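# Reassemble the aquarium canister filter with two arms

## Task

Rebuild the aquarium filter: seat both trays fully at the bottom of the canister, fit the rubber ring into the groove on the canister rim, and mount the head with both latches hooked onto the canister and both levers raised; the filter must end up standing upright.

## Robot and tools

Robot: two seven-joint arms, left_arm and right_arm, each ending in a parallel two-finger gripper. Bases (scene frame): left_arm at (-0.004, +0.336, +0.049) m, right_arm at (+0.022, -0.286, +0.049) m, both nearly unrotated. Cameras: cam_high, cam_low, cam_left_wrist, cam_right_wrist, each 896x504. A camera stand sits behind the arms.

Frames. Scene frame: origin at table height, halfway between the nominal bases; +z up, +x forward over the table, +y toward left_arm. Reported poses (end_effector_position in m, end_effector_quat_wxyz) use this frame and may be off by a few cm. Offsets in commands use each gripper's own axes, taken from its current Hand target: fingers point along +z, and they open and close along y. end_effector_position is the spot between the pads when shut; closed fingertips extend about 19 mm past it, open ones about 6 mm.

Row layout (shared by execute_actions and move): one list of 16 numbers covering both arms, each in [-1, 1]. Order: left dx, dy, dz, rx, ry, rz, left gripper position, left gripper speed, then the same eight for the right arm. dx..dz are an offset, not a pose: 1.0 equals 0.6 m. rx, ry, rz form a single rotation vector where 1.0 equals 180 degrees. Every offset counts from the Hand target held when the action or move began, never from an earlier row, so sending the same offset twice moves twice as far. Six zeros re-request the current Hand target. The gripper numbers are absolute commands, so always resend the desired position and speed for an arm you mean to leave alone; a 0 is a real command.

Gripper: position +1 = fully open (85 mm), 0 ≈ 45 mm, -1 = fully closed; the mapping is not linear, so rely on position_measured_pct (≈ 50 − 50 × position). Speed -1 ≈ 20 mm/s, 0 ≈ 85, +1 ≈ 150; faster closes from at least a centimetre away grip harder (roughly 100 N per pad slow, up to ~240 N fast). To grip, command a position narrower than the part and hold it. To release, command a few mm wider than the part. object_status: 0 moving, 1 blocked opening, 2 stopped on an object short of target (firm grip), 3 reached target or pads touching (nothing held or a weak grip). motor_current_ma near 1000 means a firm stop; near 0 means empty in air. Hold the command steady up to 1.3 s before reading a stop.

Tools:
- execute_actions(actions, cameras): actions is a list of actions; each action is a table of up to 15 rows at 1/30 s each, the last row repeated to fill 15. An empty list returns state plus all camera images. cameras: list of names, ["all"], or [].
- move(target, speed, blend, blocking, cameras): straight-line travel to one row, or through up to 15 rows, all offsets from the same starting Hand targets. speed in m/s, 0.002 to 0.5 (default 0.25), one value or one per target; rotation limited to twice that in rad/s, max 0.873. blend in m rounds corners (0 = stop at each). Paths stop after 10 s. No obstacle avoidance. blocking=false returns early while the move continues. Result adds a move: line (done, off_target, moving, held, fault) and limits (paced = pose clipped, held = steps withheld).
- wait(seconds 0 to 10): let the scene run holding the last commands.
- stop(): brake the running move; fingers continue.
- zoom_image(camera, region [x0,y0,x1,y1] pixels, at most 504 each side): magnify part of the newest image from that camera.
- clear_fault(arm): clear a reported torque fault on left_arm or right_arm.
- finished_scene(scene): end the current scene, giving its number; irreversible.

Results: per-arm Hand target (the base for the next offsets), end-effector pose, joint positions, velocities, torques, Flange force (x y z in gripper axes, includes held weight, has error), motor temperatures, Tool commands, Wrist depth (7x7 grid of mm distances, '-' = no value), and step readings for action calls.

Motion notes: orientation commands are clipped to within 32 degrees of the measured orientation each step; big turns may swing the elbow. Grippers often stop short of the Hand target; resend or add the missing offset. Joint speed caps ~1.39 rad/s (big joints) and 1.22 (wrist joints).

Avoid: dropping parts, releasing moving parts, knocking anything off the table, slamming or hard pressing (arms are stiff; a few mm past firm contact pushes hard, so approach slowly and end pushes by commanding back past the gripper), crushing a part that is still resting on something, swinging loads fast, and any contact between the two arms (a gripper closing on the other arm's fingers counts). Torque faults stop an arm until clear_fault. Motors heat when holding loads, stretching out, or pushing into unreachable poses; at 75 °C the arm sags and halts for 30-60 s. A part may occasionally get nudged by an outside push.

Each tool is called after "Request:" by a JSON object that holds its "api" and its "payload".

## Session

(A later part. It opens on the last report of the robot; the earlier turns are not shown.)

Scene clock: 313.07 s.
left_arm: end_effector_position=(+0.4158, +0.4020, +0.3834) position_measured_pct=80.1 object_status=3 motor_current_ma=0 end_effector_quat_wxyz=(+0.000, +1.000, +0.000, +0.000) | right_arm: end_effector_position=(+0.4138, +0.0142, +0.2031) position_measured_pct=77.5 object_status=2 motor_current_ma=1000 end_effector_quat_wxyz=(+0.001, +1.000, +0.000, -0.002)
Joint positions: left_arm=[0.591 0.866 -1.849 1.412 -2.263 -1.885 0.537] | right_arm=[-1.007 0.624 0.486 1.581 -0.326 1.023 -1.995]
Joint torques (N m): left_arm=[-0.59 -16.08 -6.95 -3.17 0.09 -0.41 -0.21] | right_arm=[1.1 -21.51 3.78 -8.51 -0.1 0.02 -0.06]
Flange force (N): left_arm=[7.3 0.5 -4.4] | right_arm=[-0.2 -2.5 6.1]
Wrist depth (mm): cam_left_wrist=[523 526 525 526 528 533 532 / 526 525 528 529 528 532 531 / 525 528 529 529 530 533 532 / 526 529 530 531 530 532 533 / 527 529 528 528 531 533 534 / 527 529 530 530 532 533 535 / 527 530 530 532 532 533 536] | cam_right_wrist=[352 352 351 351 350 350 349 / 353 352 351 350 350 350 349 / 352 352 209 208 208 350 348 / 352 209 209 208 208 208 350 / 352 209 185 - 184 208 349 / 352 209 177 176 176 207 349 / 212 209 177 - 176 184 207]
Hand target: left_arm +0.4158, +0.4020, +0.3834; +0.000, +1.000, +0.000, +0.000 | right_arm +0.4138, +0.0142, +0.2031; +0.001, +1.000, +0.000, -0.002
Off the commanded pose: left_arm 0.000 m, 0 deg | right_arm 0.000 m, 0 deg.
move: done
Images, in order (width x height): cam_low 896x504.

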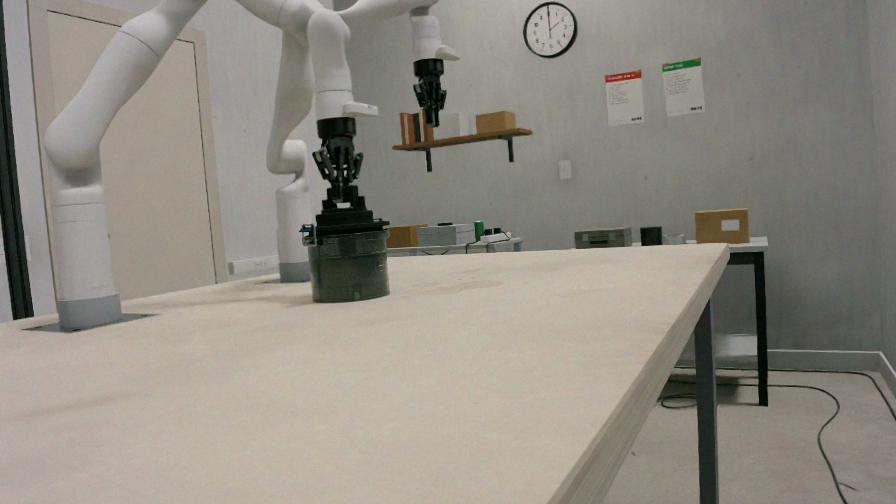

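Request:
{"api": "move", "payload": {"target": [0,0,0,0,0,0,-0.6,0,0,0,0.005,0,0,0,-0.8,-1], "speed": 0.02, "cameras": ["cam_low"]}}

Scene clock: 316.70 s.
left_arm: end_effector_position=(+0.4158, +0.4020, +0.3834) position_measured_pct=80.1 object_status=3 motor_current_ma=0 end_effector_quat_wxyz=(+0.000, +1.000, +0.000, +0.000) | right_arm: end_effector_position=(+0.4138, +0.0142, +0.2001) position_measured_pct=77.5 object_status=2 motor_current_ma=1000 end_effector_quat_wxyz=(+0.001, +1.000, +0.000, -0.002)
Joint positions: left_arm=[0.591 0.866 -1.849 1.412 -2.263 -1.885 0.537] | right_arm=[-1.006 0.627 0.484 1.585 -0.329 1.015 -1.993]
Joint torques (N m): left_arm=[-0.59 -16.05 -6.93 -3.22 0.02 -0.38 -0.22] | right_arm=[1.17 -21.53 3.73 -8.44 -0.08 0.03 -0.06]
Flange force (N): left_arm=[7.3 0.5 -4.4] | right_arm=[-0.3 -2.6 6.0]
Wrist depth (mm): cam_left_wrist=[524 525 525 528 528 531 533 / 527 526 527 528 531 531 531 / 524 527 528 530 530 533 533 / 525 526 527 530 530 531 534 / 527 527 530 530 531 532 535 / 527 529 530 531 533 533 535 / 527 528 530 531 533 535 536] | cam_right_wrist=[350 349 348 347 348 347 345 / 350 349 348 347 347 347 347 / 349 348 209 209 208 347 347 / 349 209 209 208 208 208 346 / 350 209 185 - 184 208 347 / 351 209 177 176 176 207 346 / 212 209 177 - 176 184 208]
Hand target: left_arm +0.4158, +0.4020, +0.3834; +0.000, +1.000, +0.000, +0.000 | right_arm +0.4138, +0.0142, +0.2001; +0.001, +1.000, +0.000, -0.002
Off the commanded pose: left_arm 0.000 m, 0 deg | right_arm 0.000 m, 0 deg.
move: done
Images, in order (width x height): cam_low 896x504.

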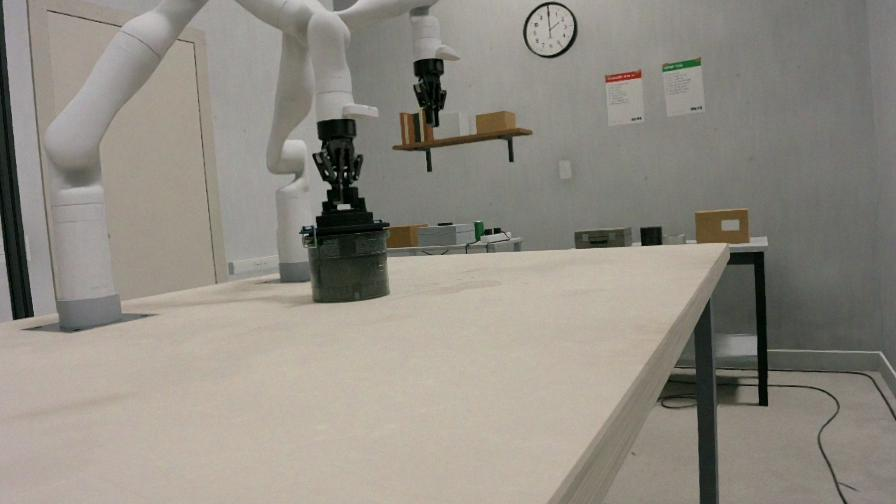

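Request:
{"api": "move", "payload": {"target": [0,0,0,0,0,0,-0.6,0,0,0,0.003,0,0,0,-0.8,-1], "speed": 0.02, "cameras": ["cam_low"]}}

Request:
{"api": "zoom_image", "payload": {"camera": "cam_low", "region": [280, 170, 420, 310]}}

Request:
{"api": "move", "payload": {"target": [0,0,0,0,0,0,-0.6,0,0,0,0.003,0,0,0,-0.8,-1], "speed": 0.02, "cameras": ["cam_low"]}}

Request:
{"api": "zoom_image", "payload": {"camera": "cam_low", "region": [280, 170, 420, 310]}}

Scene clock: 318.23 s.
left_arm: end_effector_position=(+0.4158, +0.4020, +0.3834) position_measured_pct=80.1 object_status=3 motor_current_ma=0 end_effector_quat_wxyz=(+0.000, +1.000, +0.000, +0.000) | right_arm: end_effector_position=(+0.4138, +0.0141, +0.1983) position_measured_pct=77.5 object_status=2 motor_current_ma=1000 end_effector_quat_wxyz=(+0.001, +1.000, +0.000, -0.002)
Joint positions: left_arm=[0.591 0.866 -1.849 1.412 -2.263 -1.885 0.537] | right_arm=[-1.006 0.63 0.483 1.587 -0.33 1.011 -1.992]
Joint torques (N m): left_arm=[-0.64 -16.13 -6.93 -3.2 0.06 -0.4 -0.17] | right_arm=[1.1 -21.56 3.75 -8.43 -0.08 0 -0.04]
Flange force (N): left_arm=[7.1 0.6 -4.2] | right_arm=[-0.2 -2.6 6.0]
Wrist depth (mm): cam_left_wrist=[525 527 527 530 531 531 532 / 525 527 528 529 529 532 533 / 525 526 527 532 531 534 534 / 524 527 528 528 528 533 533 / 526 527 528 530 530 533 536 / 528 528 530 531 530 533 535 / 527 527 529 530 533 535 536] | cam_right_wrist=[348 347 347 346 345 345 344 / 347 347 347 345 346 346 344 / 348 347 209 209 208 345 344 / 348 209 208 208 208 208 345 / 349 209 185 - 184 208 344 / 348 209 177 176 176 207 344 / 212 209 177 - 176 184 207]
Hand target: left_arm +0.4158, +0.4020, +0.3834; +0.000, +1.000, +0.000, +0.000 | right_arm +0.4138, +0.0141, +0.1983; +0.001, +1.000, +0.000, -0.002
Off the commanded pose: left_arm 0.000 m, 0 deg | right_arm 0.000 m, 0 deg.
move: done
Images, in order (width x height): cam_low 896x504.

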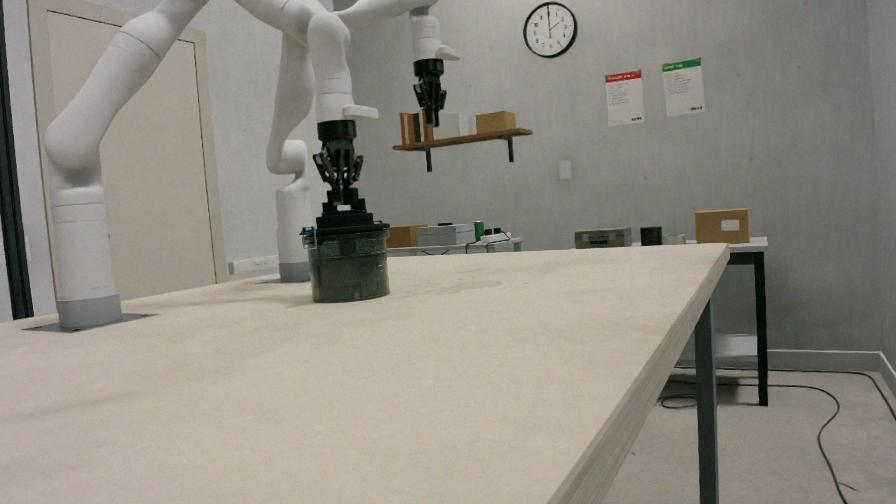

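Scaled by 3.600 from the camera's 896x504 image, which has a finer 1280x720 frame.

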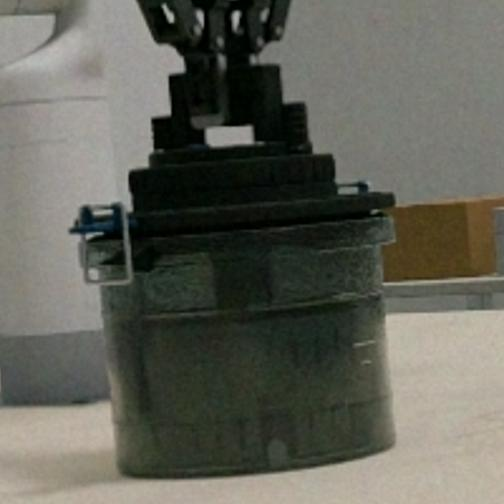

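Scene clock: 318.93 s.
left_arm: end_effector_position=(+0.4158, +0.4020, +0.3834) position_measured_pct=80.1 object_status=3 motor_current_ma=0 end_effector_quat_wxyz=(+0.000, +1.000, +0.000, +0.000) | right_arm: end_effector_position=(+0.4138, +0.0142, +0.1965) position_measured_pct=77.5 object_status=2 motor_current_ma=1000 end_effector_quat_wxyz=(+0.001, +1.000, +0.000, -0.002)
Joint positions: left_arm=[0.591 0.866 -1.849 1.412 -2.263 -1.885 0.537] | right_arm=[-1.005 0.632 0.481 1.59 -0.331 1.006 -1.99]
Joint torques (N m): left_arm=[-0.67 -16.07 -6.95 -3.25 0.01 -0.42 -0.22] | right_arm=[1.13 -21.42 3.72 -8.3 -0.09 0 -0.08]
Flange force (N): left_arm=[7.1 0.7 -4.1] | right_arm=[-0.1 -2.6 5.7]
Wrist depth (mm): cam_left_wrist=[524 526 525 528 530 530 533 / 526 525 527 530 528 532 533 / 524 527 528 531 530 531 531 / 524 527 530 529 529 532 532 / 527 528 527 529 530 532 536 / 528 528 530 530 530 532 538 / 526 526 530 533 534 535 535] | cam_right_wrist=[348 346 345 344 342 344 342 / 346 346 344 344 344 343 342 / 346 346 209 208 208 344 343 / 346 209 208 208 208 208 343 / 345 209 185 - 184 208 341 / 346 209 177 177 176 208 342 / 212 209 177 - 176 184 208]
Hand target: left_arm +0.4158, +0.4020, +0.3834; +0.000, +1.000, +0.000, +0.000 | right_arm +0.4138, +0.0142, +0.1965; +0.001, +1.000, +0.000, -0.002
Off the commanded pose: left_arm 0.000 m, 0 deg | right_arm 0.000 m, 0 deg.
move: done
Images, in order (width x height): cam_low 896x504.

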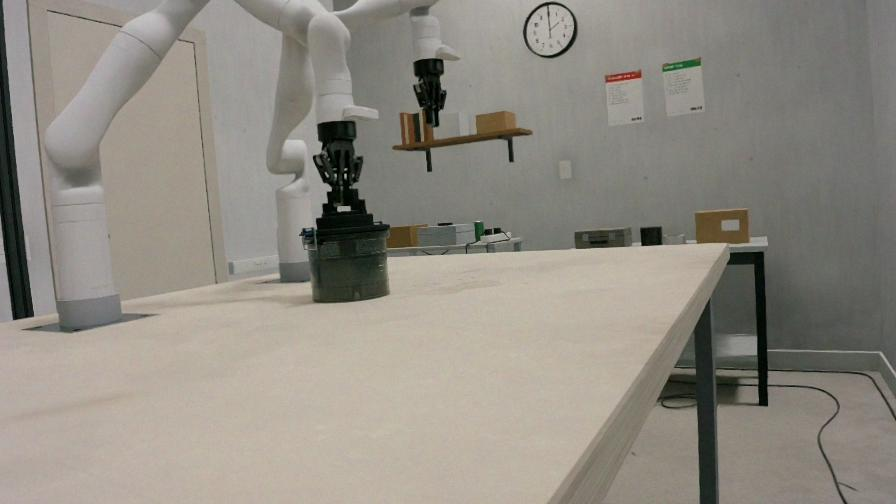

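Scaled by 3.600 from the camera's 896x504 image, which has a finer 1280x720 frame.

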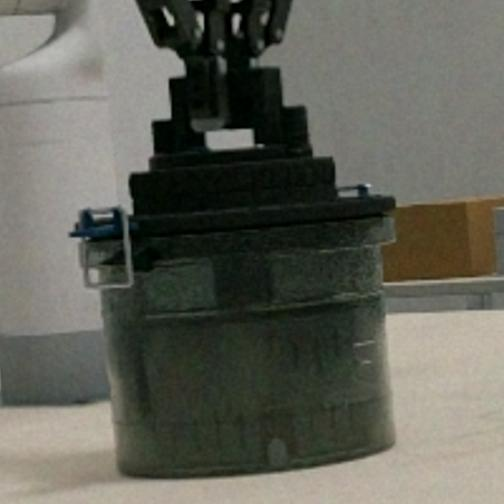

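Request:
{"api": "move", "payload": {"target": [0,0,0,0,0,0,-0.6,0,0,0,0.0025,0,0,0,-0.8,-1], "speed": 0.02}}

Request:
{"api": "move", "payload": {"target": [0,0,0,0,0,0,-0.6,0,0,0,0.0025,0,0,0,-0.8,-1], "speed": 0.02, "cameras": ["cam_low"]}}

Request:
{"api": "zoom_image", "payload": {"camera": "cam_low", "region": [280, 170, 420, 310]}}

Scene clock: 320.67 s.
left_arm: end_effector_position=(+0.4158, +0.4020, +0.3834) position_measured_pct=80.1 object_status=3 motor_current_ma=0 end_effector_quat_wxyz=(+0.000, +1.000, +0.000, +0.000) | right_arm: end_effector_position=(+0.4138, +0.0142, +0.1950) position_measured_pct=77.5 object_status=2 motor_current_ma=1000 end_effector_quat_wxyz=(+0.001, +1.000, +0.000, -0.002)
Joint positions: left_arm=[0.591 0.866 -1.849 1.412 -2.263 -1.885 0.537] | right_arm=[-1.005 0.634 0.481 1.591 -0.332 1.002 -1.989]
Joint torques (N m): left_arm=[-0.61 -15.98 -6.97 -3.21 0.03 -0.4 -0.19] | right_arm=[0.42 -11.22 1.13 -4.85 -0.78 -1.56 -0.08]
Flange force (N): left_arm=[7.2 0.5 -4.4] | right_arm=[-3.0 1.4 -18.2]
Wrist depth (mm): cam_left_wrist=[525 525 529 530 528 530 533 / 525 526 527 528 532 531 532 / 524 527 527 527 528 532 532 / 527 527 527 527 530 532 532 / 525 526 528 528 530 533 535 / 525 529 529 533 530 534 533 / 528 527 528 532 531 533 536] | cam_right_wrist=[345 344 344 344 343 343 341 / 345 344 344 344 343 342 342 / 345 344 209 209 208 343 342 / 346 209 209 208 208 208 342 / 345 210 185 - 184 208 342 / 346 209 177 176 176 208 341 / 212 209 177 - 176 184 207]
Hand target: left_arm +0.4158, +0.4020, +0.3834; +0.000, +1.000, +0.000, +0.000 | right_arm +0.4138, +0.0142, +0.1950; +0.001, +1.000, +0.000, -0.002
Off the commanded pose: left_arm 0.000 m, 0 deg | right_arm 0.000 m, 0 deg.
move: done

Scene clock: 321.37 s.
left_arm: end_effector_position=(+0.4158, +0.4020, +0.3834) position_measured_pct=80.1 object_status=3 motor_current_ma=0 end_effector_quat_wxyz=(+0.000, +1.000, +0.000, +0.000) | right_arm: end_effector_position=(+0.4138, +0.0142, +0.1935) position_measured_pct=77.5 object_status=2 motor_current_ma=1000 end_effector_quat_wxyz=(+0.001, +1.000, +0.000, -0.002)
Joint positions: left_arm=[0.591 0.866 -1.849 1.412 -2.263 -1.885 0.537] | right_arm=[-1.004 0.636 0.48 1.593 -0.334 0.999 -1.989]
Joint torques (N m): left_arm=[-0.64 -16.08 -6.92 -3.25 0.04 -0.46 -0.19] | right_arm=[-0.81 2.75 -2.74 0.21 -1.89 -3.5 -0.06]
Flange force (N): left_arm=[7.0 0.6 -4.0] | right_arm=[-5.8 6.6 -51.1]
Wrist depth (mm): cam_left_wrist=[526 524 529 529 530 532 531 / 525 525 527 527 531 530 532 / 524 526 527 529 530 533 533 / 526 528 530 528 530 533 533 / 526 530 527 531 531 532 533 / 527 530 528 530 531 535 534 / 527 529 530 532 534 534 536] | cam_right_wrist=[346 345 345 343 343 342 343 / 345 344 343 343 342 342 341 / 346 345 209 209 209 342 341 / 345 210 209 209 208 208 341 / 345 209 185 - 184 208 342 / 345 209 177 177 176 208 341 / 212 209 177 - 176 184 207]
Hand target: left_arm +0.4158, +0.4020, +0.3834; +0.000, +1.000, +0.000, +0.000 | right_arm +0.4138, +0.0141, +0.1935; +0.001, +1.000, +0.000, -0.002
Off the commanded pose: left_arm 0.000 m, 0 deg | right_arm 0.000 m, 0 deg.
move: done
Images, in order (width x height): cam_low 896x504.

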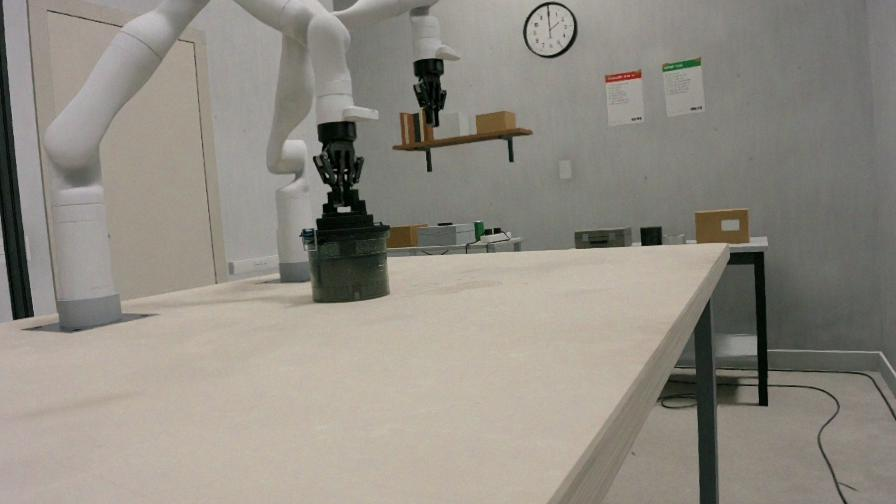

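Scaled by 3.600 from the camera's 896x504 image, which has a finer 1280x720 frame.

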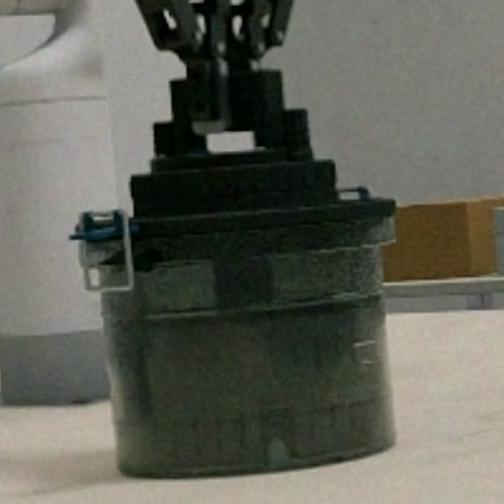

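Request:
{"api": "zoom_image", "payload": {"camera": "cam_low", "region": [295, 205, 395, 265]}}

Request:
{"api": "execute_actions", "payload": {"actions": []}}

Request:
{"api": "zoom_image", "payload": {"camera": "cam_high", "region": [400, 200, 560, 320]}}

Scaled by 5.040 from the camera's 896x504 image, which has a finer 1280x720 frame.

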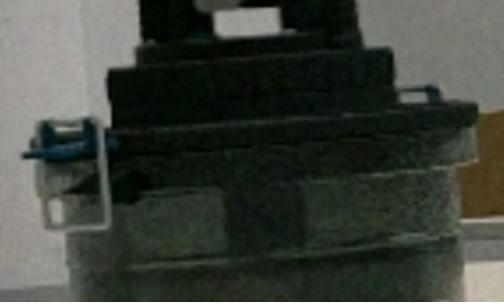

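Scene clock: 322.17 s.
left_arm: end_effector_position=(+0.4158, +0.4020, +0.3834) position_measured_pct=80.1 object_status=3 motor_current_ma=0 end_effector_quat_wxyz=(+0.000, +1.000, +0.000, +0.000) | right_arm: end_effector_position=(+0.4138, +0.0141, +0.1935) position_measured_pct=77.5 object_status=2 motor_current_ma=1000 end_effector_quat_wxyz=(+0.001, +1.000, +0.000, -0.002)
Joint positions: left_arm=[0.591 0.866 -1.849 1.412 -2.263 -1.885 0.537] | right_arm=[-1.004 0.636 0.48 1.593 -0.334 0.999 -1.989]
Joint velocities: within noise
Joint torques (N m): left_arm=[-0.59 -16.03 -6.95 -3.24 0.04 -0.42 -0.21] | right_arm=[-0.92 3.47 -2.91 0.65 -1.92 -3.51 -0.12]
Motor temperatures (°C): left_arm=[42 46 40 42 48 50 46] | right_arm=[46 46 38 39 49 47 47]
Flange force (N): left_arm=[7.2 0.5 -4.2] | right_arm=[-5.4 6.7 -52.7]
Wrist depth (mm): cam_left_wrist=[525 526 526 527 529 530 533 / 526 527 527 530 530 531 533 / 525 528 530 530 529 531 532 / 525 526 526 529 533 532 534 / 526 527 529 531 531 532 534 / 527 529 530 530 533 534 533 / 527 527 530 531 532 536 534] | cam_right_wrist=[345 344 344 344 343 342 342 / 345 344 344 343 342 343 341 / 345 344 209 209 209 342 341 / 345 210 209 208 208 208 341 / 344 210 185 - 184 208 342 / 345 209 177 177 177 207 341 / 212 209 177 - 176 184 207]
Hand target: left_arm +0.4158, +0.4020, +0.3834; +0.000, +1.000, +0.000, +0.000 | right_arm +0.4138, +0.0141, +0.1935; +0.001, +1.000, +0.000, -0.002
Tool commands: left_gripper/position=-0.6 left_gripper/speed=+0.0 right_gripper/position=-0.8 right_gripper/speed=-1.0
Off the commanded pose: left_arm 0.000 m, 0 deg | right_arm 0.000 m, 0 deg.

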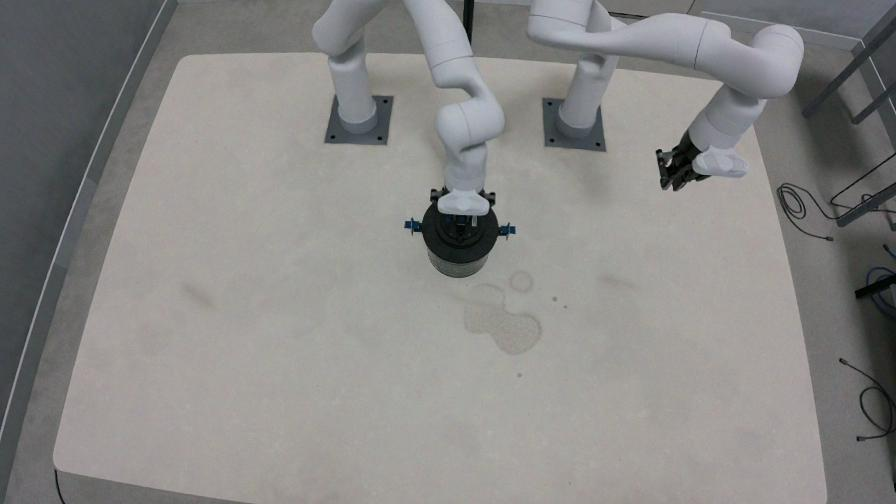

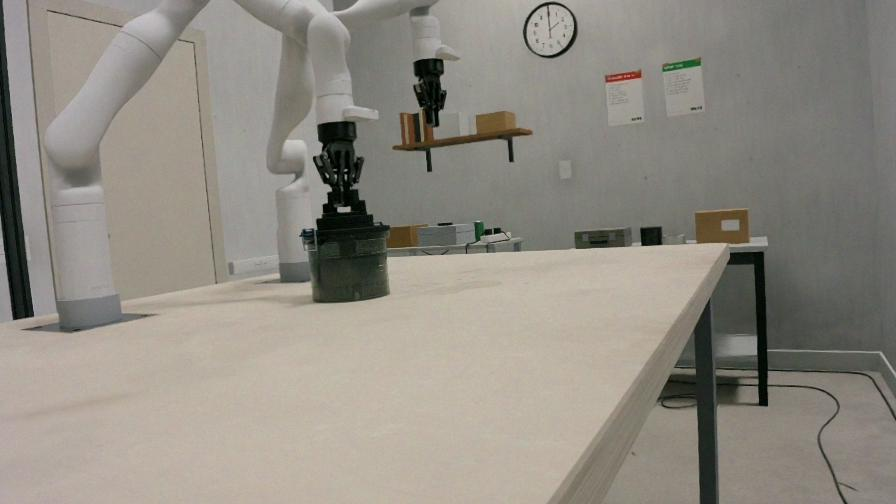

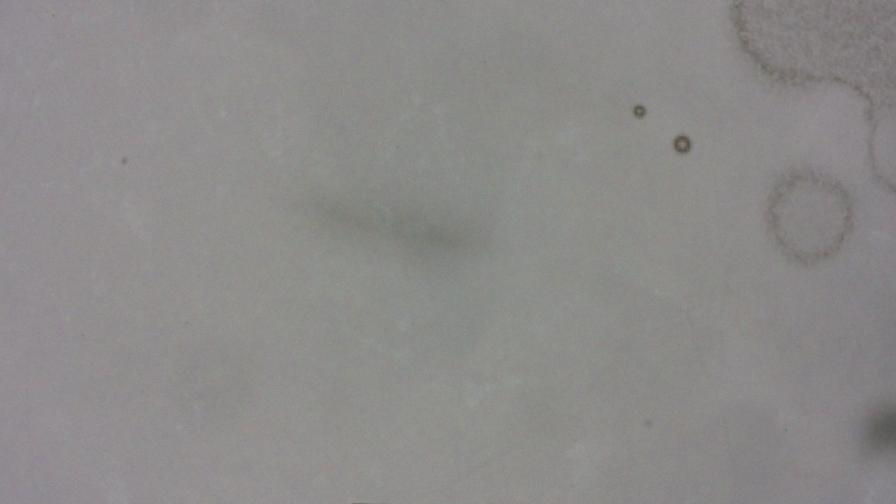

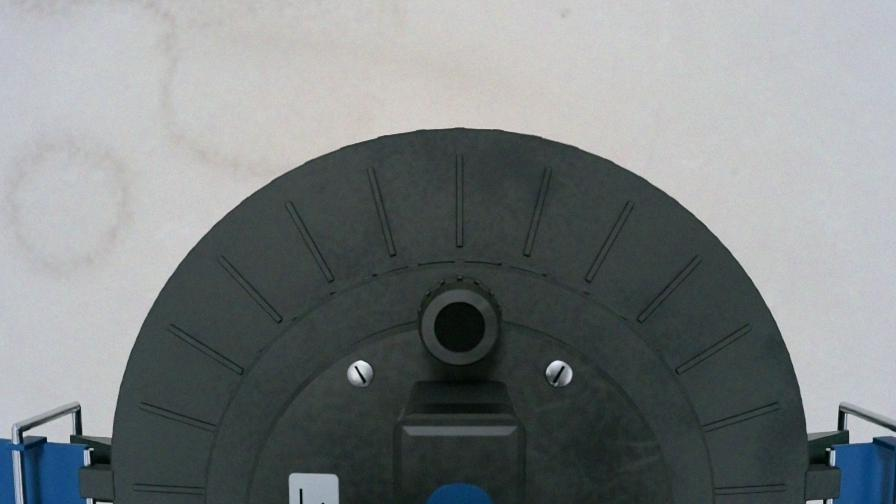

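Scaled by 3.150 from the camera's 896x504 image, which has a finer 1280x720 frame.

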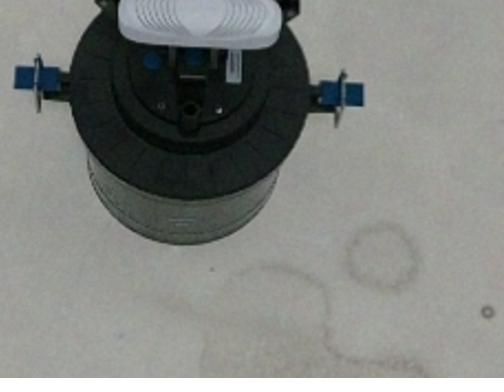

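Request:
{"api": "move", "payload": {"target": [-0.003,0.12,0.305,0.385,0.385,-0.385,-0.6,0,0,0,0,0,0,0,-0.8,-1], "cameras": ["all"]}}

Scene clock: 329.60 s.
left_arm: end_effector_position=(+0.4143, +0.3504, +0.2525) position_measured_pct=80.1 object_status=3 motor_current_ma=0 end_effector_quat_wxyz=(-0.392, +0.734, +0.391, +0.394) | right_arm: end_effector_position=(+0.4138, +0.0141, +0.1935) position_measured_pct=77.5 object_status=2 motor_current_ma=1000 end_effector_quat_wxyz=(+0.001, +1.000, +0.000, -0.002)
Joint positions: left_arm=[1.186 2.016 -2.317 1.917 -2.058 -1.425 1.83] | right_arm=[-1.004 0.636 0.48 1.593 -0.334 0.999 -1.989]
Joint torques (N m): left_arm=[-0.63 -16.5 -7.81 2.89 -1.43 1.96 -0.15] | right_arm=[-0.86 3.51 -2.94 0.65 -1.89 -3.5 -0.12]
Flange force (N): left_arm=[-1.1 5.9 -2.0] | right_arm=[-5.5 6.7 -52.8]
Wrist depth (mm): cam_left_wrist=[2225 2394 2153 2663 2663 2132 1662 / 2263 2225 2034 1997 2798 2232 1754 / 1900 1878 2610 2774 2858 892 825 / 2326 2560 2674 2429 814 759 702 / 2420 2521 2232 753 705 659 615 / 2483 1911 705 657 620 582 545 / 698 659 616 582 548 519 488] | cam_right_wrist=[345 346 344 342 342 342 341 / 346 345 344 342 342 341 342 / 346 344 209 209 209 342 341 / 345 210 209 208 208 208 341 / 344 209 185 - 185 208 342 / 346 209 177 176 176 207 341 / 212 209 177 - 176 184 208]
Hand target: left_arm +0.4143, +0.3504, +0.2525; -0.392, +0.734, +0.391, +0.394 (not the last commanded pose) | right_arm +0.4138, +0.0141, +0.1935; +0.001, +1.000, +0.000, -0.002
Off the commanded pose: left_arm 0.056 m, 34 deg | right_arm 0.000 m, 0 deg.
move: held (left_arm; a check stopped the path); limits=held
pose unreachable (left arm): on one or more control steps of this call, first in action 0 (counted from 0), this arm could not follow its commanded pose, so it was not sent that pose on those steps. It may still have moved: this result reports where it is.
cause: moving toward the commanded pose would bring a part of the arm too close to another arm (a part of this arm just beyond joint 5 (forearm roll) and a part of the right arm just beyond its joint 7 (wrist roll), 11 mm apart when this arm was first held).

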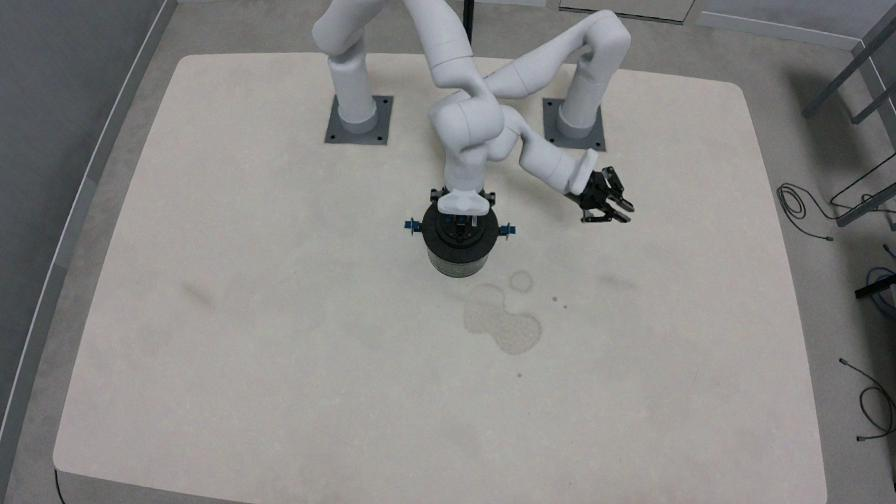

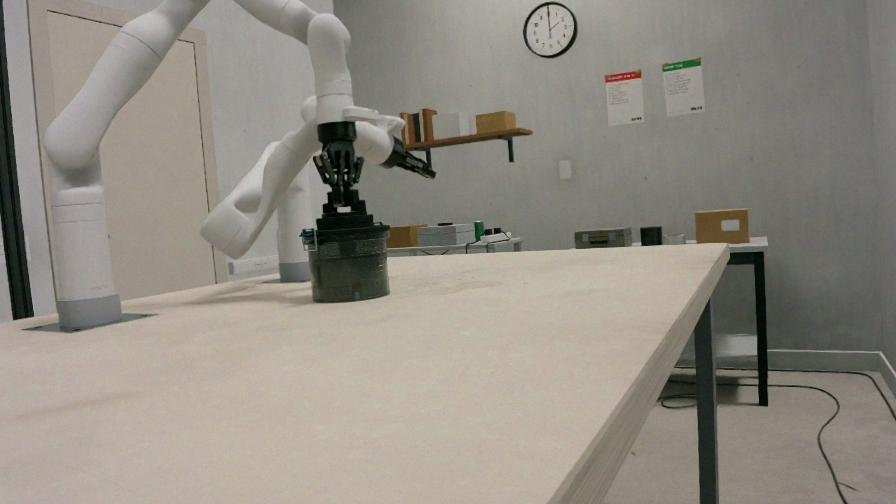

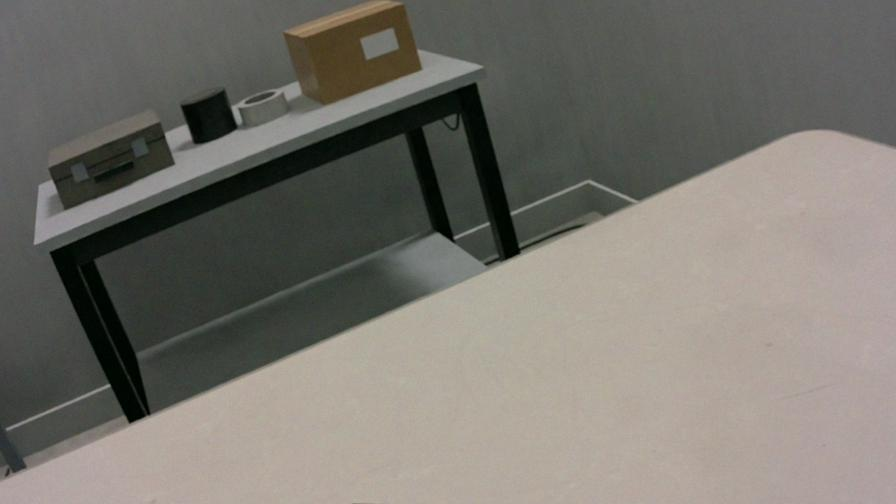

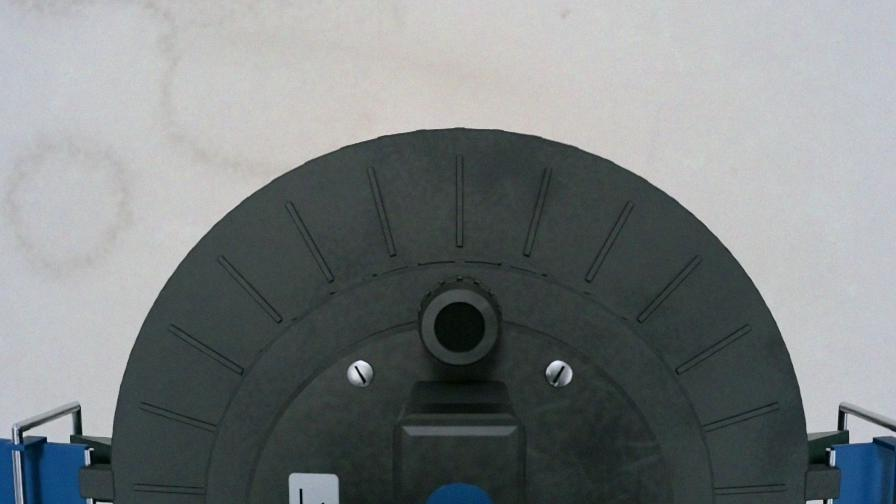

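Request:
{"api": "move", "payload": {"target": [0.217,-0.0895,-0.0072,-0.2745,-0.276,0.274,-0.6,0,0,0,0,0,0,0,-0.8,-1]}}

Request:
{"api": "move", "payload": {"target": [-0.003,0.05,0.05,-0.192,0.192,0.192,-0.6,0,0,0,0,0,0,0,-0.8,-1], "cameras": ["cam_high","cam_left_wrist"]}}

Scene clock: 336.43 s.
left_arm: end_effector_position=(+0.4158, +0.4020, +0.3837) position_measured_pct=80.1 object_status=3 motor_current_ma=0 end_effector_quat_wxyz=(+0.001, +1.000, +0.000, -0.001) | right_arm: end_effector_position=(+0.4138, +0.0141, +0.1935) position_measured_pct=77.5 object_status=2 motor_current_ma=1000 end_effector_quat_wxyz=(+0.001, +1.000, +0.000, -0.002)
Joint positions: left_arm=[0.591 0.859 -1.84 1.41 -2.269 -1.881 0.543] | right_arm=[-1.004 0.636 0.48 1.593 -0.334 0.999 -1.989]
Joint torques (N m): left_arm=[-0.69 -16.08 -6.94 -3.21 0.06 -0.43 -0.14] | right_arm=[-0.87 3.5 -2.97 0.7 -1.89 -3.53 -0.1]
Flange force (N): left_arm=[7.2 0.6 -4.2] | right_arm=[-5.4 6.5 -52.9]
Wrist depth (mm): cam_left_wrist=[524 527 527 528 530 532 532 / 524 525 527 528 531 532 533 / 525 525 527 529 530 531 534 / 526 527 530 530 532 534 533 / 527 527 530 530 532 534 533 / 527 527 531 530 534 533 537 / 527 529 530 532 533 534 537] | cam_right_wrist=[346 345 344 343 343 342 340 / 344 344 344 343 342 341 341 / 344 344 209 209 208 341 342 / 345 210 209 208 209 208 341 / 344 209 185 - 184 208 341 / 345 209 177 177 176 208 340 / 212 209 177 - 176 184 207]
Hand target: left_arm +0.4158, +0.4020, +0.3837; +0.001, +1.000, +0.000, -0.001 | right_arm +0.4138, +0.0141, +0.1935; +0.001, +1.000, +0.000, -0.002
Off the commanded pose: left_arm 0.000 m, 0 deg | right_arm 0.000 m, 0 deg.
move: done

Scene clock: 338.93 s.
left_arm: end_effector_position=(+0.4139, +0.3719, +0.3537) position_measured_pct=80.1 object_status=3 motor_current_ma=0 end_effector_quat_wxyz=(+0.289, +0.867, -0.288, +0.288) | right_arm: end_effector_position=(+0.4138, +0.0141, +0.1935) position_measured_pct=77.5 object_status=2 motor_current_ma=1000 end_effector_quat_wxyz=(+0.001, +1.000, +0.000, -0.002)
Joint positions: left_arm=[0.123 0.64 -1.316 1.797 -1.978 -1.917 -0.442] | right_arm=[-1.004 0.636 0.48 1.593 -0.334 0.999 -1.989]
Joint torques (N m): left_arm=[-0.65 -15.13 -4.33 -3.28 1.31 -2.2 -0.26] | right_arm=[-0.87 3.55 -2.97 0.7 -1.89 -3.51 -0.06]
Flange force (N): left_arm=[6.5 -5.6 -1.4] | right_arm=[-5.5 6.5 -53.0]
Wrist depth (mm): cam_left_wrist=[743 809 874 953 1059 1232 415 / 694 748 797 863 949 1080 394 / 642 691 735 785 878 962 405 / 600 641 686 734 800 869 406 / 565 605 639 682 692 512 857 / 530 562 601 637 561 490 784 / 497 533 564 597 543 484 726] | cam_right_wrist=[345 345 344 343 343 342 341 / 346 344 344 344 342 341 342 / 346 345 209 209 209 341 341 / 345 209 209 208 208 208 341 / 345 210 185 - 184 208 341 / 345 209 177 177 176 207 340 / 212 209 177 - 176 184 207]
Hand target: left_arm +0.4139, +0.3720, +0.3537; +0.289, +0.867, -0.288, +0.288 | right_arm +0.4138, +0.0141, +0.1935; +0.001, +1.000, +0.000, -0.002
Off the commanded pose: left_arm 0.000 m, 0 deg | right_arm 0.000 m, 0 deg.
move: done
Images, in order (width x height): cam_high 896x504, cam_left_wrist 896x504.

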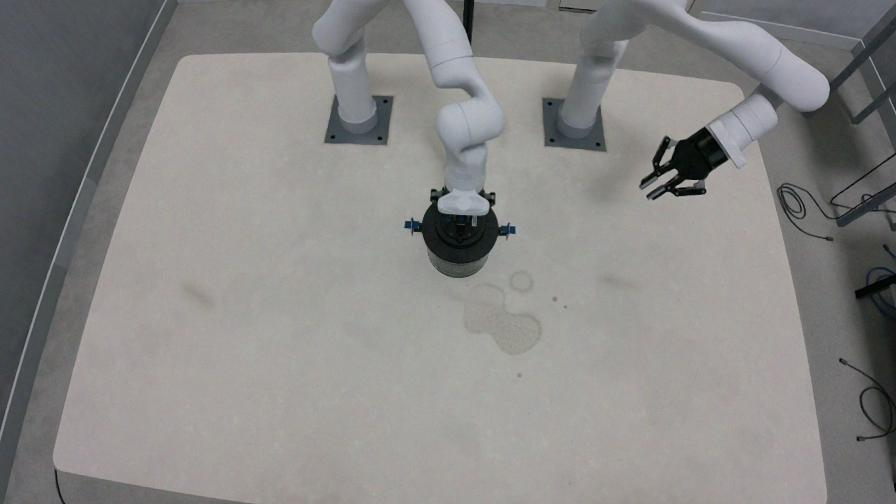

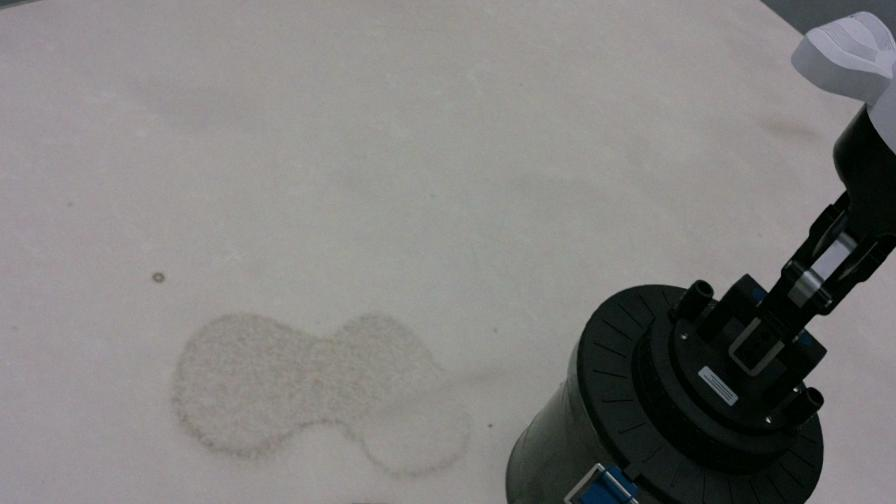

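Request:
{"api": "move", "payload": {"target": [-0.104,-0.0425,0.125,-0.192,0.192,0.192,-0.6,0,0,0,0,0,0,0,-0.8,-1], "cameras": ["cam_high","cam_left_wrist"]}}

Scene clock: 342.27 s.
left_arm: end_effector_position=(+0.4141, +0.3598, +0.2536) position_measured_pct=80.1 object_status=3 motor_current_ma=0 end_effector_quat_wxyz=(+0.500, +0.502, -0.499, +0.499) | right_arm: end_effector_position=(+0.4138, +0.0141, +0.1935) position_measured_pct=77.5 object_status=2 motor_current_ma=1000 end_effector_quat_wxyz=(+0.001, +1.000, +0.000, -0.002)
Joint positions: left_arm=[-0.55 1.121 -0.305 1.5 -2.092 -2.096 -1.267] | right_arm=[-1.004 0.636 0.48 1.593 -0.334 0.999 -1.989]
Joint torques (N m): left_arm=[-0.59 -21.92 -0.26 -0.49 0.81 -3.32 -0.18] | right_arm=[-0.94 3.55 -2.96 0.71 -1.9 -3.47 -0.07]
Flange force (N): left_arm=[-3.0 -8.4 -4.6] | right_arm=[-5.4 6.6 -52.9]
Wrist depth (mm): cam_left_wrist=[2411 2411 2394 458 2420 2447 664 / 2402 2402 2447 459 2438 2447 709 / 2394 2394 471 454 2429 2429 771 / 2402 2385 2394 460 2420 2411 775 / 2429 2394 2429 452 2438 2411 787 / 2411 2420 2420 450 2429 2376 770 / 1235 1265 1359 481 1278 1282 766] | cam_right_wrist=[345 345 343 343 343 342 340 / 346 345 344 343 342 341 341 / 346 345 209 209 209 342 342 / 345 209 209 208 208 208 341 / 346 210 185 - 184 208 341 / 346 209 177 177 176 208 340 / 212 209 177 - 176 184 207]
Hand target: left_arm +0.4141, +0.3598, +0.2536; +0.500, +0.502, -0.499, +0.499 | right_arm +0.4138, +0.0141, +0.1935; +0.001, +1.000, +0.000, -0.002
Off the commanded pose: left_arm 0.000 m, 0 deg | right_arm 0.000 m, 0 deg.
joint sent to its limit (left arm) — joint 6 (wrist pitch), lower limit. The joint targets still meet the commanded pose.
move: done
Images, in order (width x height): cam_high 896x504, cam_left_wrist 896x504.

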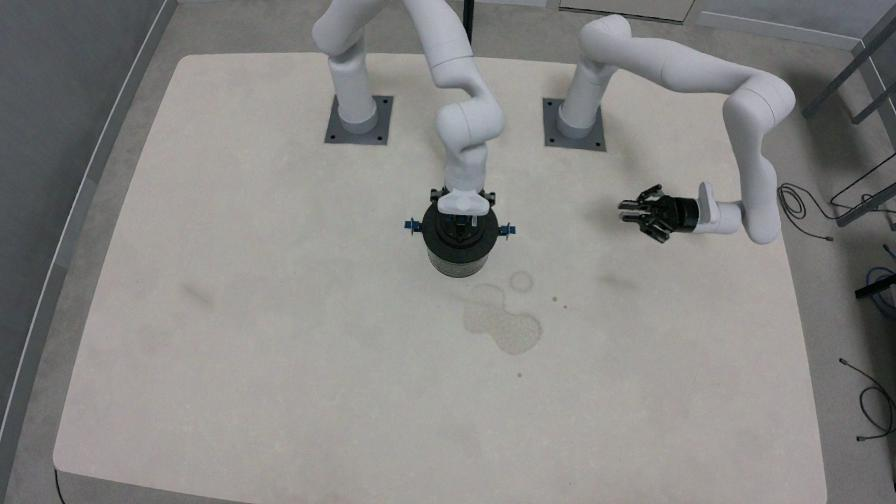

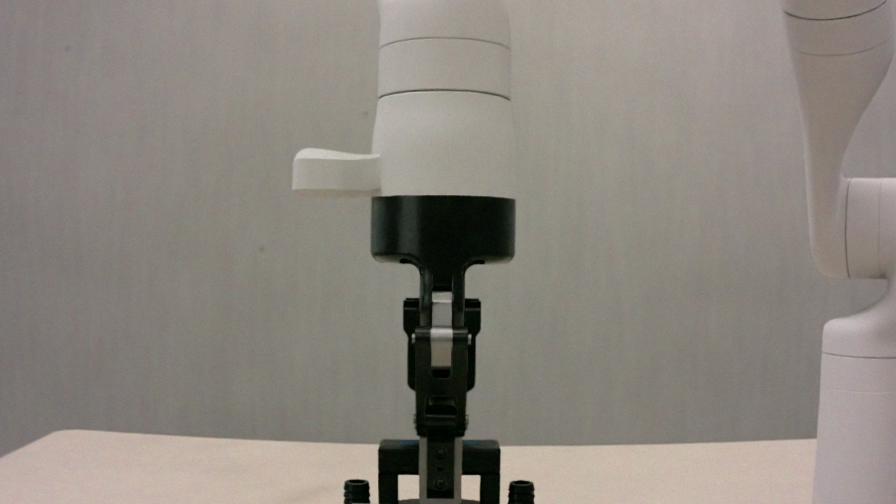

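Request:
{"api": "move", "payload": {"target": [-0.2,0,0,0,0,0,-0.6,0,0,0,0,0,0,0,-0.8,-1], "cameras": ["cam_low","cam_left_wrist"]}}

Request:
{"api": "zoom_image", "payload": {"camera": "cam_left_wrist", "region": [240, 200, 640, 504]}}

Scene clock: 343.77 s.
left_arm: end_effector_position=(+0.4136, +0.3600, +0.1336) position_measured_pct=80.1 object_status=3 motor_current_ma=0 end_effector_quat_wxyz=(+0.500, +0.502, -0.499, +0.499) | right_arm: end_effector_position=(+0.4138, +0.0141, +0.1935) position_measured_pct=77.5 object_status=2 motor_current_ma=1000 end_effector_quat_wxyz=(+0.001, +1.000, +0.000, -0.002)
Joint positions: left_arm=[-0.565 1.375 -0.284 1.373 -2.084 -2.016 -1.374] | right_arm=[-1.004 0.636 0.48 1.593 -0.334 0.999 -1.989]
Joint torques (N m): left_arm=[-0.64 -22.78 -0.08 0.43 0.51 -3.37 -0.16] | right_arm=[-0.82 3.56 -2.96 0.62 -1.9 -3.53 -0.1]
Flange force (N): left_arm=[-5.7 -8.6 -4.5] | right_arm=[-5.8 6.7 -52.9]
Wrist depth (mm): cam_left_wrist=[2411 2447 2429 455 2420 2438 781 / 2385 2456 2429 438 2411 2465 765 / 2438 2394 2394 485 2438 2420 2394 / 2394 2456 2411 481 2429 2420 767 / 2429 2394 505 446 518 2420 766 / 1011 1153 443 404 448 1214 775 / 770 775 550 465 744 804 745] | cam_right_wrist=[345 344 344 342 343 342 341 / 346 344 344 343 342 343 341 / 345 345 209 209 208 341 341 / 345 210 209 209 209 208 341 / 345 210 185 - 184 208 341 / 345 209 177 177 176 207 341 / 212 210 177 - 176 184 207]
Hand target: left_arm +0.4135, +0.3600, +0.1336; +0.500, +0.502, -0.499, +0.499 | right_arm +0.4138, +0.0141, +0.1935; +0.001, +1.000, +0.000, -0.002
Off the commanded pose: left_arm 0.000 m, 0 deg | right_arm 0.000 m, 0 deg.
move: done
Images, in order (width x height): cam_low 896x504, cam_left_wrist 896x504.

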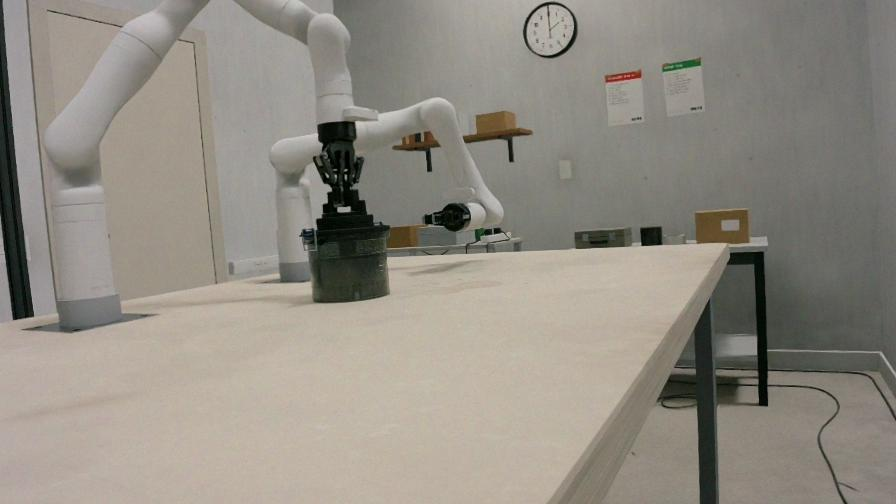

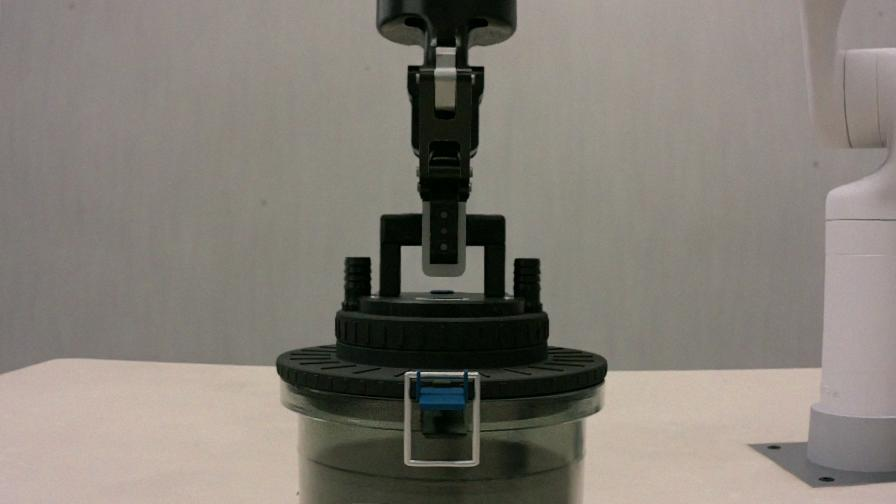

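Scaled by 1.260 from the camera's 896x504 image, which has a finer 1280x720 frame.

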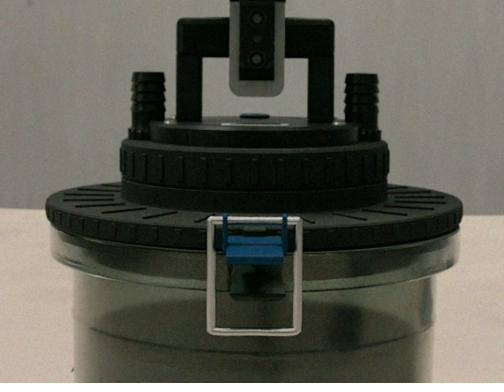

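Request:
{"api": "move", "payload": {"target": [0,0,0.03,0,0,-0.5,-0.3,0,0,0,0,0,0,0,-0.8,-1], "cameras": ["cam_low","cam_left_wrist"]}}

Scene clock: 354.60 s.
left_arm: end_effector_position=(+0.4136, +0.3420, +0.1336) position_measured_pct=64.9 object_status=3 motor_current_ma=0 end_effector_quat_wxyz=(+0.707, +0.708, +0.002, -0.001) | right_arm: end_effector_position=(+0.4138, +0.0141, +0.1935) position_measured_pct=77.5 object_status=2 motor_current_ma=1000 end_effector_quat_wxyz=(+0.001, +1.000, +0.000, -0.002)
Joint positions: left_arm=[-0.454 1.392 -0.426 1.414 -1.989 -2.096 0.128] | right_arm=[-1.004 0.636 0.48 1.593 -0.334 0.999 -1.989]
Joint torques (N m): left_arm=[-0.64 -22.33 -0.91 0.15 0.25 -3.44 -0.24] | right_arm=[-0.9 3.59 -2.92 0.64 -1.93 -3.52 -0.09]
Flange force (N): left_arm=[6.7 -4.2 -2.7] | right_arm=[-5.6 6.8 -52.9]
Wrist depth (mm): cam_left_wrist=[301 477 1131 2402 2376 2402 2411 / 302 480 1143 2411 2402 2402 2411 / 303 483 1161 2438 2394 2411 2376 / 328 425 440 442 2394 2376 482 / 305 401 456 410 465 484 444 / 306 402 401 392 456 424 441 / 307 414 469 419 2447 2420 2402] | cam_right_wrist=[346 345 345 343 343 342 341 / 345 345 344 344 342 342 341 / 345 344 209 209 209 341 341 / 344 210 209 209 209 208 341 / 344 209 185 - 184 208 341 / 345 209 177 177 176 208 341 / 212 209 177 - 176 184 207]
Hand target: left_arm +0.4136, +0.3420, +0.1336; +0.707, +0.708, +0.002, -0.001 | right_arm +0.4138, +0.0141, +0.1935; +0.001, +1.000, +0.000, -0.002
Off the commanded pose: left_arm 0.000 m, 0 deg | right_arm 0.000 m, 0 deg.
joint sent to its limit (left arm) — joint 6 (wrist pitch), lower limit. The joint targets still meet the commanded pose.
move: done
Images, in order (width x height): cam_low 896x504, cam_left_wrist 896x504.

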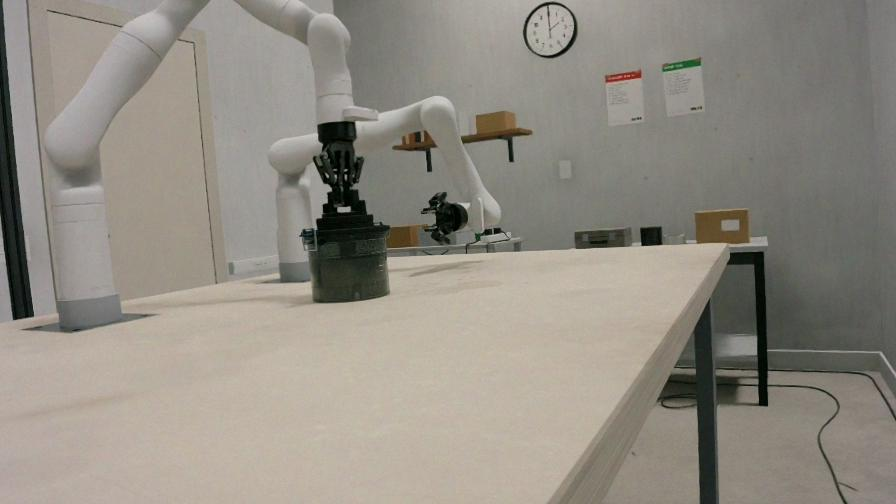

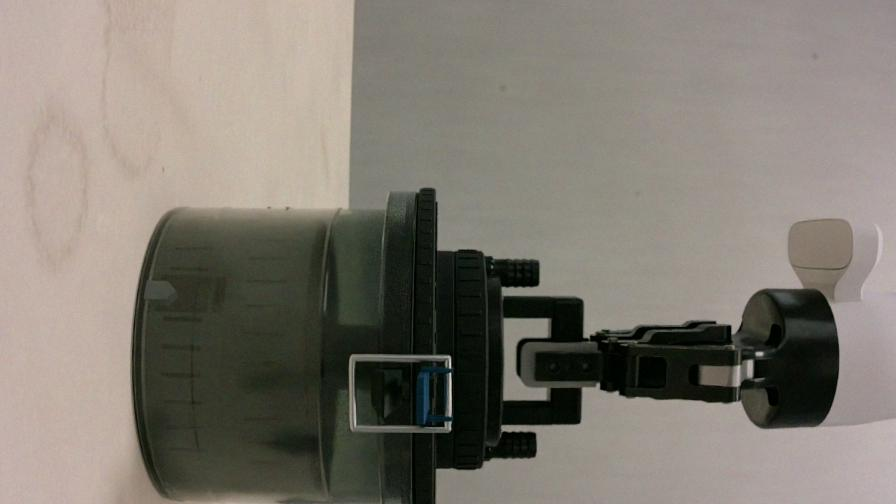

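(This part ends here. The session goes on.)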